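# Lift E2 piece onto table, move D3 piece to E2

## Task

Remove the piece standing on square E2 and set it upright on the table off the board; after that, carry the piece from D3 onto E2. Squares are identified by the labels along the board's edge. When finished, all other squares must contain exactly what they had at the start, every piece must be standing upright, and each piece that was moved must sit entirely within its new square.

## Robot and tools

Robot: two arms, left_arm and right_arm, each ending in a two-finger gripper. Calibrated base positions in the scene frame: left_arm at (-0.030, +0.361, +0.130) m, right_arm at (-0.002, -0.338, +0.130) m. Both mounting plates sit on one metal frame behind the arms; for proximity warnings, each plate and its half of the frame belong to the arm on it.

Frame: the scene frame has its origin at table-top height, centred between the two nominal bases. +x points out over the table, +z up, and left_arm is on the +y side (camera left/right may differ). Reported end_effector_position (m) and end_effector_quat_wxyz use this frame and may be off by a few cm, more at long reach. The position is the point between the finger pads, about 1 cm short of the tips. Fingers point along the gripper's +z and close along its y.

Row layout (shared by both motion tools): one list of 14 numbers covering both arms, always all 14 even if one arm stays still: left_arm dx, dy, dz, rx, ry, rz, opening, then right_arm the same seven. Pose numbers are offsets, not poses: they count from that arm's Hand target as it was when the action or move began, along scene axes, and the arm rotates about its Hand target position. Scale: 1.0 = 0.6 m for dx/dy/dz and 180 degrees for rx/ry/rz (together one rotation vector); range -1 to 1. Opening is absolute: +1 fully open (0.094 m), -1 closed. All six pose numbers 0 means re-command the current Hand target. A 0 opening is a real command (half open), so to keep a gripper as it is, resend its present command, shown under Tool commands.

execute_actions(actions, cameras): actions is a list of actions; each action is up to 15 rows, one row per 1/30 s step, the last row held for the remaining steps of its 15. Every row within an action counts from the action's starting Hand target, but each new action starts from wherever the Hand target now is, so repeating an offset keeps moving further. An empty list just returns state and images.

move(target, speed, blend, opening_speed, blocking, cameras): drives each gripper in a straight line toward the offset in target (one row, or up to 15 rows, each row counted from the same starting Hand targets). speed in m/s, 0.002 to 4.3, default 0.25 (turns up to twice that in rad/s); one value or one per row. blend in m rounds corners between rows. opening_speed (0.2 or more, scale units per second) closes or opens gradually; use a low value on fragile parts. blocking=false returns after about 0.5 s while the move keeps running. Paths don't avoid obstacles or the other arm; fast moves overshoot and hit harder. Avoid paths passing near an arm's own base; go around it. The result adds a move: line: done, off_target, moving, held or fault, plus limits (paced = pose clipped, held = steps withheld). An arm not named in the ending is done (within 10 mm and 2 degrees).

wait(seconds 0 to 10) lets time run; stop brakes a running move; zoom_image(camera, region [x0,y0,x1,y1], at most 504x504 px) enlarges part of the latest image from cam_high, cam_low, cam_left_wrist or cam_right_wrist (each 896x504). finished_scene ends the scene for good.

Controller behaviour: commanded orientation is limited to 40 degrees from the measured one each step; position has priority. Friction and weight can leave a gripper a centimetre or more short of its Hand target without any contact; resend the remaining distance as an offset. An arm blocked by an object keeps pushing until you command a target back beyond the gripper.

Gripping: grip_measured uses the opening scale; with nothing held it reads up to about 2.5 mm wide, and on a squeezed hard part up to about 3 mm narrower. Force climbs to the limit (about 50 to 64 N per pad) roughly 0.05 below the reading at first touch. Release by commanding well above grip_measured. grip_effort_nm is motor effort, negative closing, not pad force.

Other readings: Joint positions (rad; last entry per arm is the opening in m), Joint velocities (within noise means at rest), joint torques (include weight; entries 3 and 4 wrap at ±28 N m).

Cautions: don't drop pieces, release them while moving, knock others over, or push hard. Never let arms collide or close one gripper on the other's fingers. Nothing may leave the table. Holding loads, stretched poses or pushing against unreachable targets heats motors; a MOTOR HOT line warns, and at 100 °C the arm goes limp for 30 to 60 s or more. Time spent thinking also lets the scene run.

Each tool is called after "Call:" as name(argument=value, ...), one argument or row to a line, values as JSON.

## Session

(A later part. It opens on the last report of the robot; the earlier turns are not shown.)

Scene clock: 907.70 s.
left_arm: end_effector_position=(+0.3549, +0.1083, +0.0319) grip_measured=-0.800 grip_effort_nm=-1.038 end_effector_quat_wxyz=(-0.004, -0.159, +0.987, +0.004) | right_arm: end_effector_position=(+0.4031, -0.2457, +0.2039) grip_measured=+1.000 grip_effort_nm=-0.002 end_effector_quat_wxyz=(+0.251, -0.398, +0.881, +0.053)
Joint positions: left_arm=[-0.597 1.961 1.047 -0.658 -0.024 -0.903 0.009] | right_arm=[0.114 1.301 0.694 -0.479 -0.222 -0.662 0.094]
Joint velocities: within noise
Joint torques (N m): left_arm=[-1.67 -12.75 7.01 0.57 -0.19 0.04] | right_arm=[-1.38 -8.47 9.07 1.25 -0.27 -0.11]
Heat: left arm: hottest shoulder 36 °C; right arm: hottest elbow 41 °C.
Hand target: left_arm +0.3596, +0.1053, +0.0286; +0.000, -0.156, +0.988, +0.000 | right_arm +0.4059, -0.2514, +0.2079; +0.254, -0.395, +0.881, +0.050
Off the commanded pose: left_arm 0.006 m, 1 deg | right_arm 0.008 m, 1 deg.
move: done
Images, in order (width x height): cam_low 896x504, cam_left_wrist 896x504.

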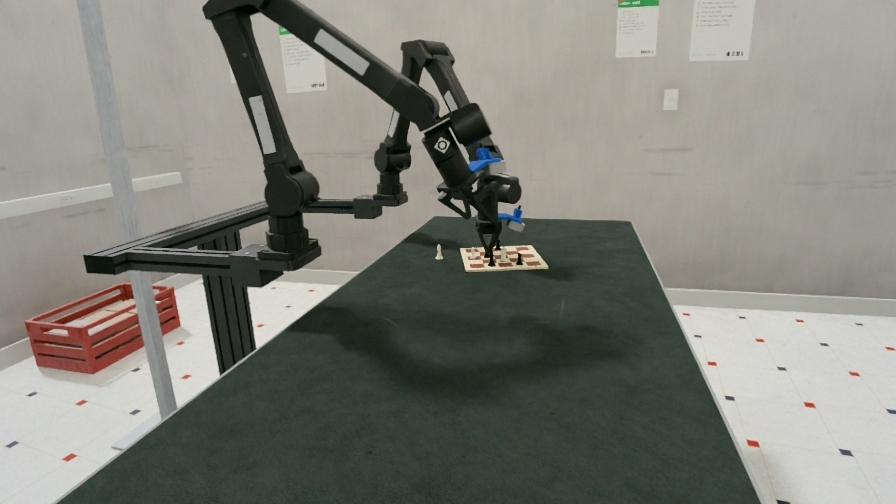

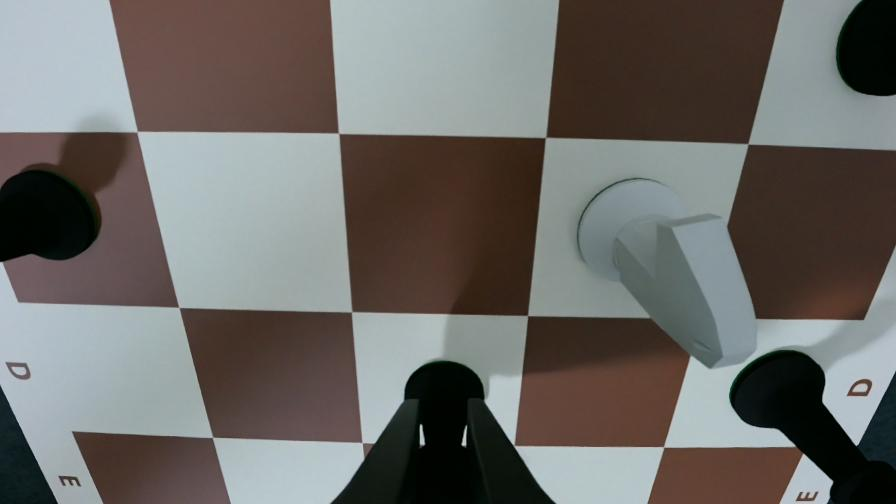

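Call:
move(
  target=[
    [-0.0078, 0.005, 0.119, 0, 0, 0, -0.86, 0, 0, 0, 0, 0, 0, 1],
    [-0.0923, 0.0365, 0.119, 0, 0, -0.5, -0.86, 0, 0, 0, 0, 0, 0, 1],
    [-0.0923, 0.0365, 0.0357, 0, 0, -0.5, -0.86, 0, 0, 0, 0, 0, 0, 1],
    [-0.0923, 0.0365, -0.0042, 0, 0, -0.5, -0.86, 0, 0, 0, 0, 0, 0, 1],
  ],
  speed=[0.15, 0.5, 0.2, 0.08],
  blend=[0.02, 0, 0.01, 0],
  cameras=["cam_high", "cam_low", "cam_left_wrist"],
)

Call:
zoom_image(
  camera="cam_left_wrist",
  region=[300, 200, 620, 504],
)

Call:
zoom_image(
  camera="cam_high",
  region=[430, 240, 550, 340],
)

Scene clock: 962.23 s.
left_arm: end_effector_position=(+0.3086, +0.1266, +0.0352) grip_measured=-0.800 grip_effort_nm=-1.038 end_effector_quat_wxyz=(+0.006, +0.582, +0.814, +0.001) | right_arm: end_effector_position=(+0.4031, -0.2457, +0.2039) grip_measured=+1.000 grip_effort_nm=0.002 end_effector_quat_wxyz=(+0.251, -0.398, +0.881, +0.053)
Joint positions: left_arm=[-0.624 1.865 0.88 -0.566 -0.027 0.631 0.009] | right_arm=[0.114 1.301 0.694 -0.479 -0.222 -0.662 0.094]
Joint velocities: within noise
Joint torques (N m): left_arm=[-1.85 -10.34 5.29 0.61 0.05 0.11] | right_arm=[-1.38 -8.41 9.07 1.26 -0.27 -0.11]
Heat: left arm: hottest shoulder 35 °C; right arm: hottest elbow 41 °C.
Hand target: left_arm +0.3043, +0.1270, +0.0262; +0.000, +0.588, +0.809, +0.000 | right_arm +0.4059, -0.2514, +0.2079; +0.254, -0.395, +0.881, +0.050
Off the commanded pose: left_arm 0.010 m, 1 deg | right_arm 0.008 m, 1 deg.
move: done
Images, in order (width x height): cam_high 896x504, cam_low 896x504, cam_left_wrist 896x504.

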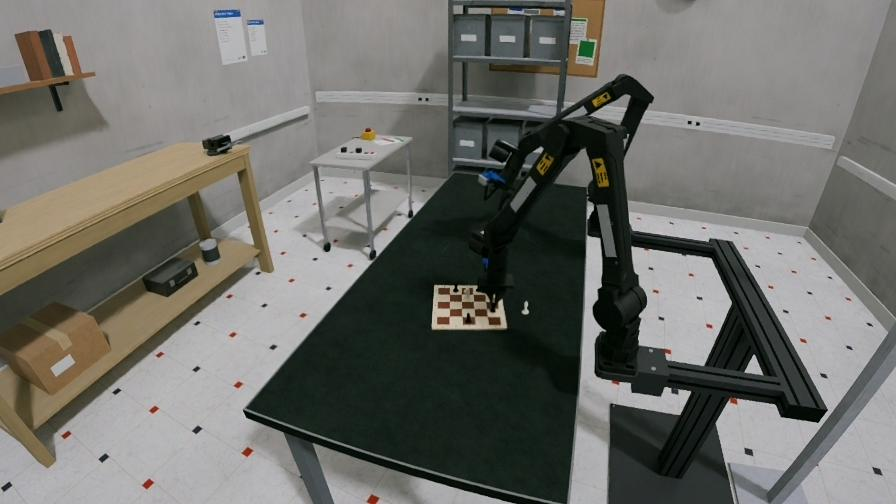

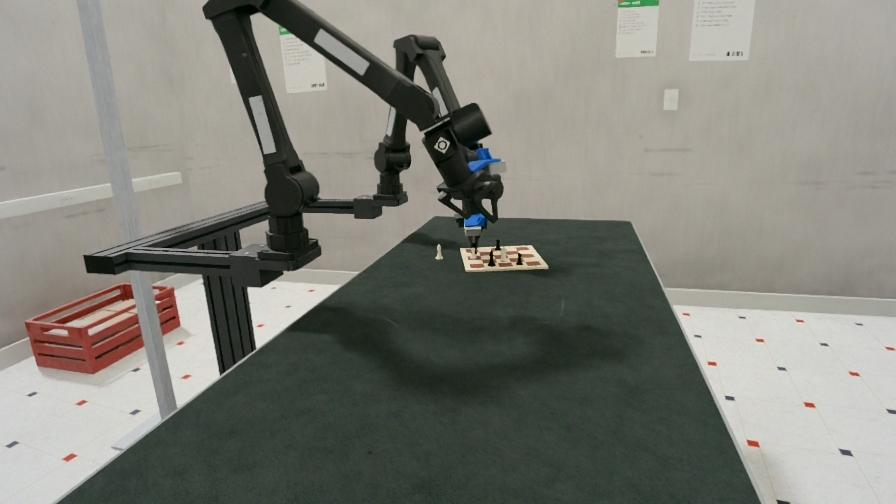

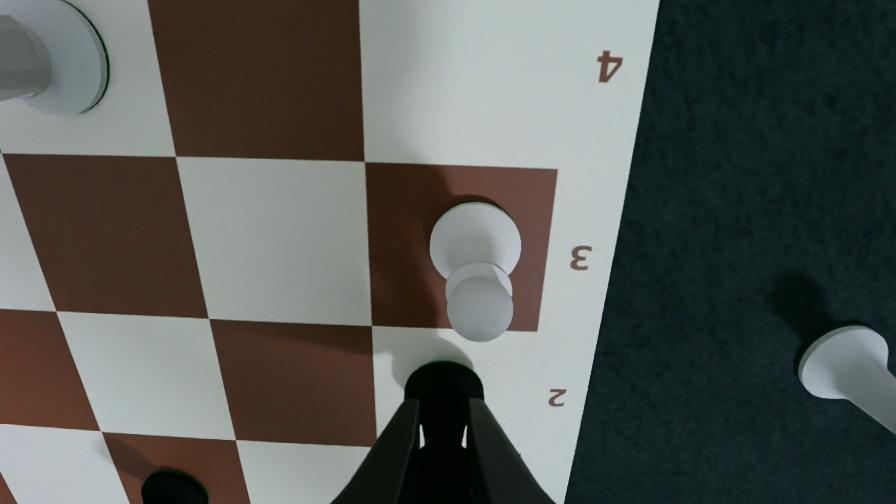

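Scaled by 1.575 from the camera's 896x504 image, which has a finer 1280x720 frame.

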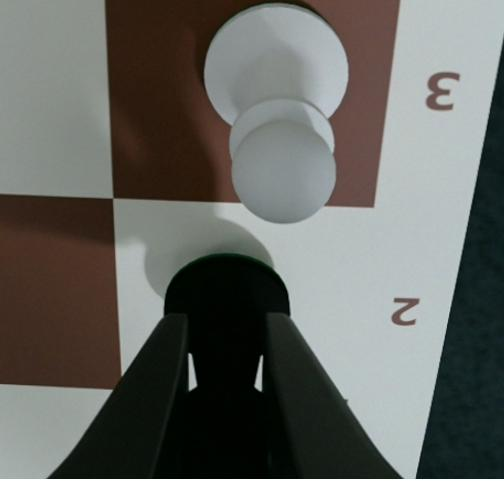

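Scaled by 4.200 from the camera's 896x504 image, which has a finer 1280x720 frame.

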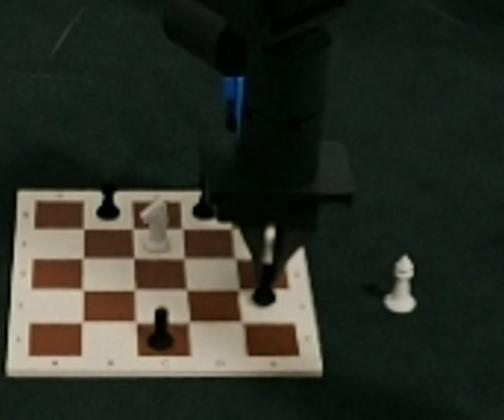

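Call:
move(
  target=[0, 0, -0.0108, 0, 0, 0, -0.86, 0, 0, 0, 0, 0, 0, 1],
  speed=0.05,
  cameras=["cam_left_wrist"],
)

Call:
zoom_image(
  camera="cam_left_wrist",
  region=[300, 200, 620, 504],
)

Scene clock: 981.87 s.
left_arm: end_effector_position=(+0.3104, +0.1252, +0.0323) grip_measured=-0.800 grip_effort_nm=-1.033 end_effector_quat_wxyz=(+0.010, +0.582, +0.813, +0.002) | right_arm: end_effector_position=(+0.4031, -0.2457, +0.2039) grip_measured=+1.000 grip_effort_nm=-0.002 end_effector_quat_wxyz=(+0.251, -0.398, +0.881, +0.053)
Joint positions: left_arm=[-0.624 1.873 0.88 -0.549 -0.027 0.632 0.009] | right_arm=[0.114 1.301 0.694 -0.479 -0.222 -0.662 0.094]
Joint velocities: within noise
Joint torques (N m): left_arm=[-1.9 -9.76 5.18 0.69 0.05 0.1] | right_arm=[-1.32 -8.47 9.07 1.25 -0.28 -0.11]
Heat: left arm: hottest shoulder 35 °C; right arm: hottest elbow 41 °C.
Hand target: left_arm +0.3042, +0.1271, +0.0196; +0.000, +0.588, +0.809, +0.000 | right_arm +0.4059, -0.2514, +0.2079; +0.254, -0.395, +0.881, +0.050
Off the commanded pose: left_arm 0.014 m, 1 deg | right_arm 0.008 m, 1 deg.
move: off_target (left_arm)
Images, in order (width x height): cam_left_wrist 896x504.

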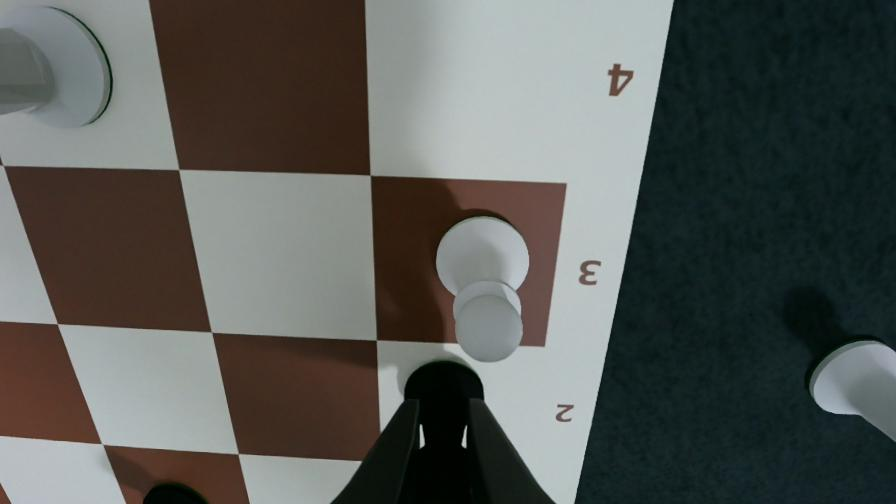

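Scaled by 1.575 from the camera's 896x504 image, which has a finer 1280x720 frame.

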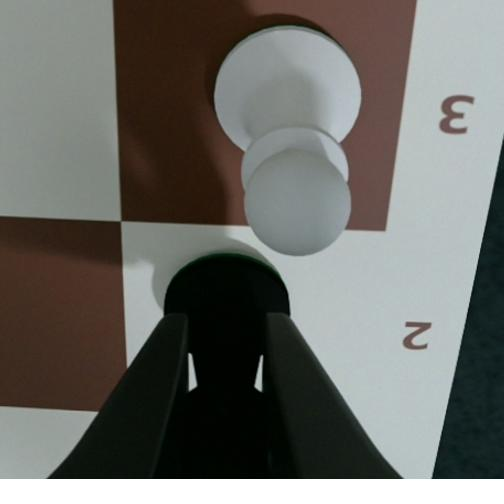

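Call:
move(
  target=[
    [-0.0052, 0.0075, 0.1173, 0, 0, 0, -0.86, 0, 0, 0, 0, 0, 0, 1],
    [-0.0052, 0.0075, 0.0423, 0, 0, 0, -0.86, 0, 0, 0, 0, 0, 0, 1],
    [-0.0052, 0.0075, 0.0048, 0, 0, 0, -0.86, 0, 0, 0, 0, 0, 0, 1],
  ],
  speed=[0.15, 0.2, 0.08],
  blend=[0, 0.01, 0],
  cameras=["cam_left_wrist"],
)

Call:
zoom_image(
  camera="cam_left_wrist",
  region=[300, 200, 620, 504],
)

Scene clock: 1026.03 s.
left_arm: end_effector_position=(+0.3041, +0.1296, +0.0310) grip_measured=-0.800 grip_effort_nm=-1.038 end_effector_quat_wxyz=(+0.005, +0.584, +0.812, +0.001) | right_arm: end_effector_position=(+0.4031, -0.2457, +0.2039) grip_measured=+1.000 grip_effort_nm=-0.002 end_effector_quat_wxyz=(+0.251, -0.398, +0.881, +0.053)
Joint positions: left_arm=[-0.624 1.867 0.864 -0.548 -0.027 0.636 0.009] | right_arm=[0.114 1.301 0.694 -0.479 -0.222 -0.662 0.094]
Joint velocities: within noise
Joint torques (N m): left_arm=[-1.55 -10.23 5.18 0.64 0.05 0.1] | right_arm=[-1.38 -8.47 9.07 1.26 -0.27 -0.11]
Heat: left arm: hottest shoulder 35 °C; right arm: hottest elbow 41 °C.
Hand target: left_arm +0.3011, +0.1315, +0.0225; +0.000, +0.588, +0.809, +0.000 | right_arm +0.4059, -0.2514, +0.2079; +0.254, -0.395, +0.881, +0.050
Off the commanded pose: left_arm 0.009 m, 1 deg | right_arm 0.008 m, 1 deg.
move: done
Images, in order (width x height): cam_left_wrist 896x504.

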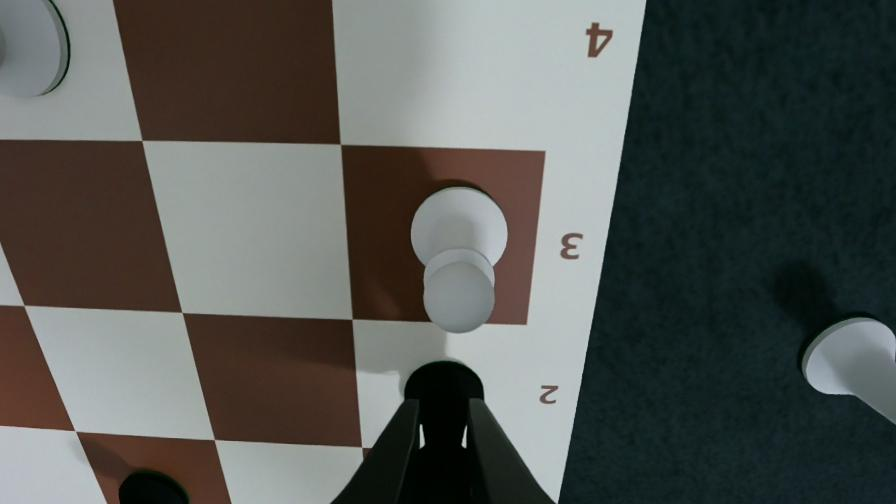

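Scaled by 1.575 from the camera's 896x504 image, which has a finer 1280x720 frame.

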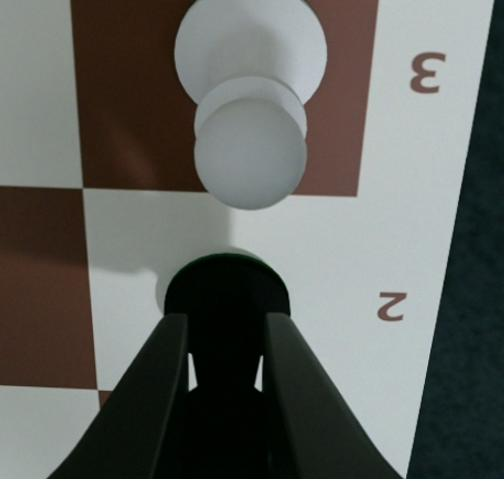

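Call:
move(
  target=[
    [0.004, -0.0025, 0.007, 0, 0, 0, -0.2, 0, 0, 0, 0, 0, 0, 1],
    [0.004, -0.0025, 0.16, 0, 0, 0, -0.2, 0, 0, 0, 0, 0, 0, 1],
  ],
  speed=[0.05, 0.15],
  opening_speed=1.0,
)

Call:
zoom_image(
  camera="cam_left_wrist",
  region=[250, 0, 750, 504],
)

Call:
zoom_image(
  camera="cam_high",
  region=[430, 240, 550, 340],
)

Call:
zoom_image(
  camera="cam_low",
  region=[420, 190, 560, 280],
)

Scene clock: 1042.63 s.
left_arm: end_effector_position=(+0.2938, +0.1391, +0.1104) grip_measured=-0.202 grip_effort_nm=0.110 end_effector_quat_wxyz=(-0.009, +0.584, +0.812, +0.001) | right_arm: end_effector_position=(+0.4031, -0.2457, +0.2039) grip_measured=+1.000 grip_effort_nm=-0.002 end_effector_quat_wxyz=(+0.251, -0.398, +0.881, +0.053)
Joint positions: left_arm=[-0.624 1.667 0.879 -0.791 -0.027 0.637 0.037] | right_arm=[0.114 1.301 0.694 -0.479 -0.222 -0.662 0.094]
Joint velocities: within noise
Joint torques (N m): left_arm=[-1.9 -10.4 9.91 -0.49 0.04 0.05] | right_arm=[-1.38 -8.47 9.07 1.25 -0.28 -0.11]
Heat: left arm: hottest shoulder 35 °C; right arm: hottest elbow 41 °C.
Hand target: left_arm +0.3035, +0.1301, +0.1186; +0.000, +0.588, +0.809, +0.000 | right_arm +0.4059, -0.2514, +0.2079; +0.254, -0.395, +0.881, +0.050
Off the commanded pose: left_arm 0.016 m, 1 deg | right_arm 0.008 m, 1 deg.
move: off_target (left_arm)

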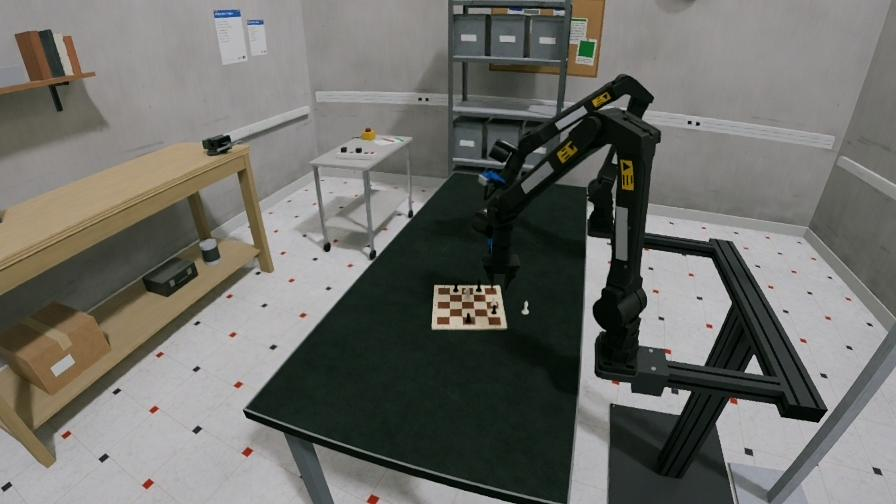

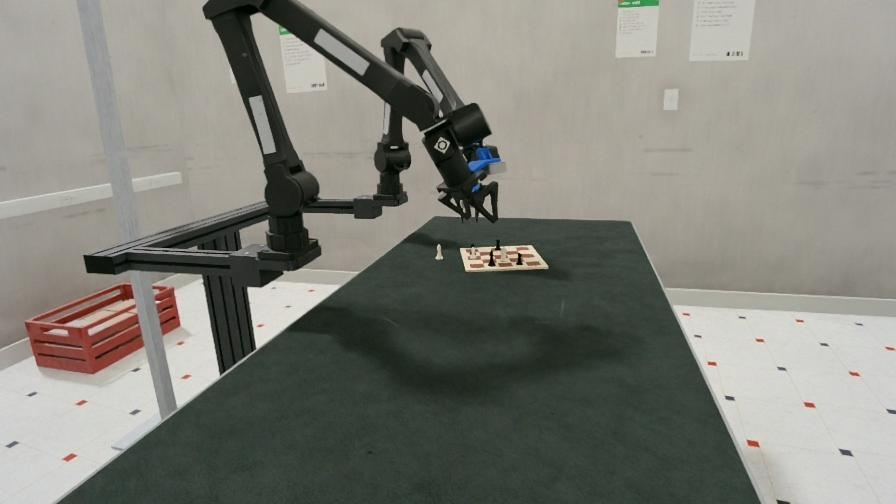

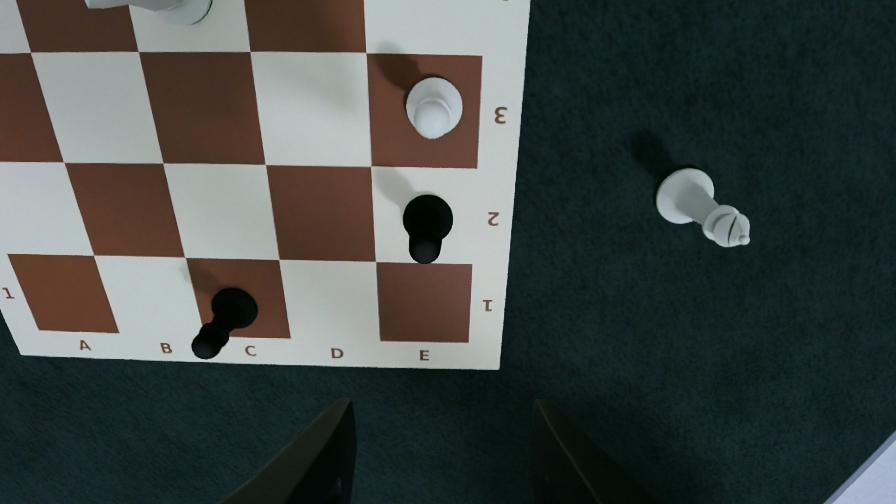

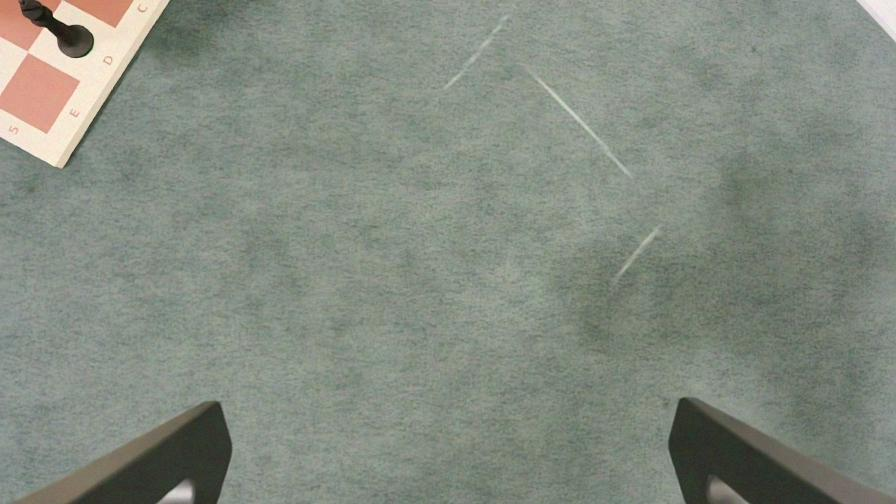

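Scaled by 1.000.

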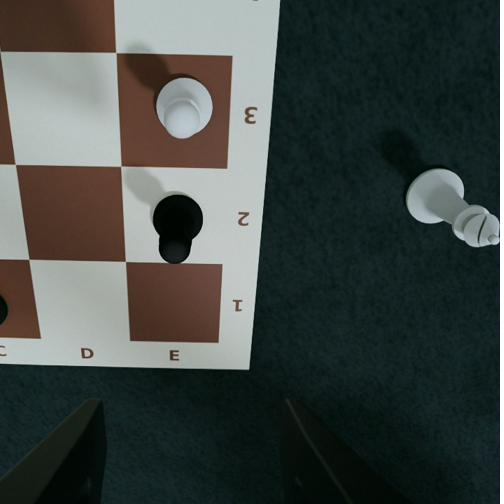

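Scaled by 4.200 from the camera's 896x504 image, which has a finer 1280x720 frame.

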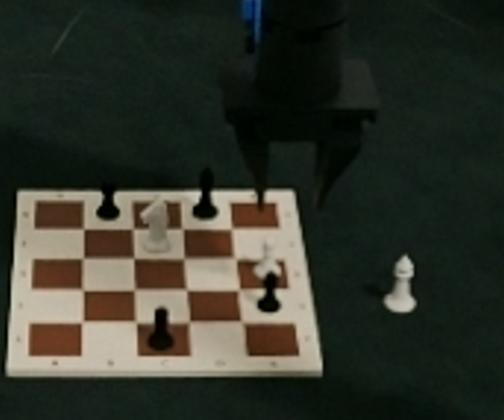

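Scaled by 3.600 from the camera's 896x504 image, which has a finer 1280x720 frame.

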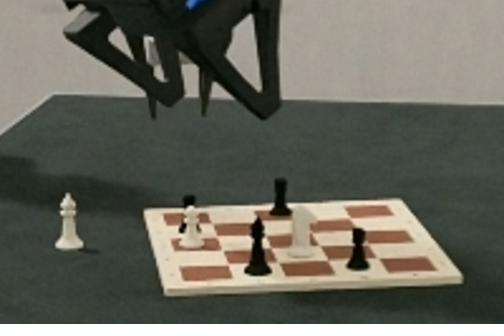

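Call:
finished_scene(
)

The scene is finished: the task was done.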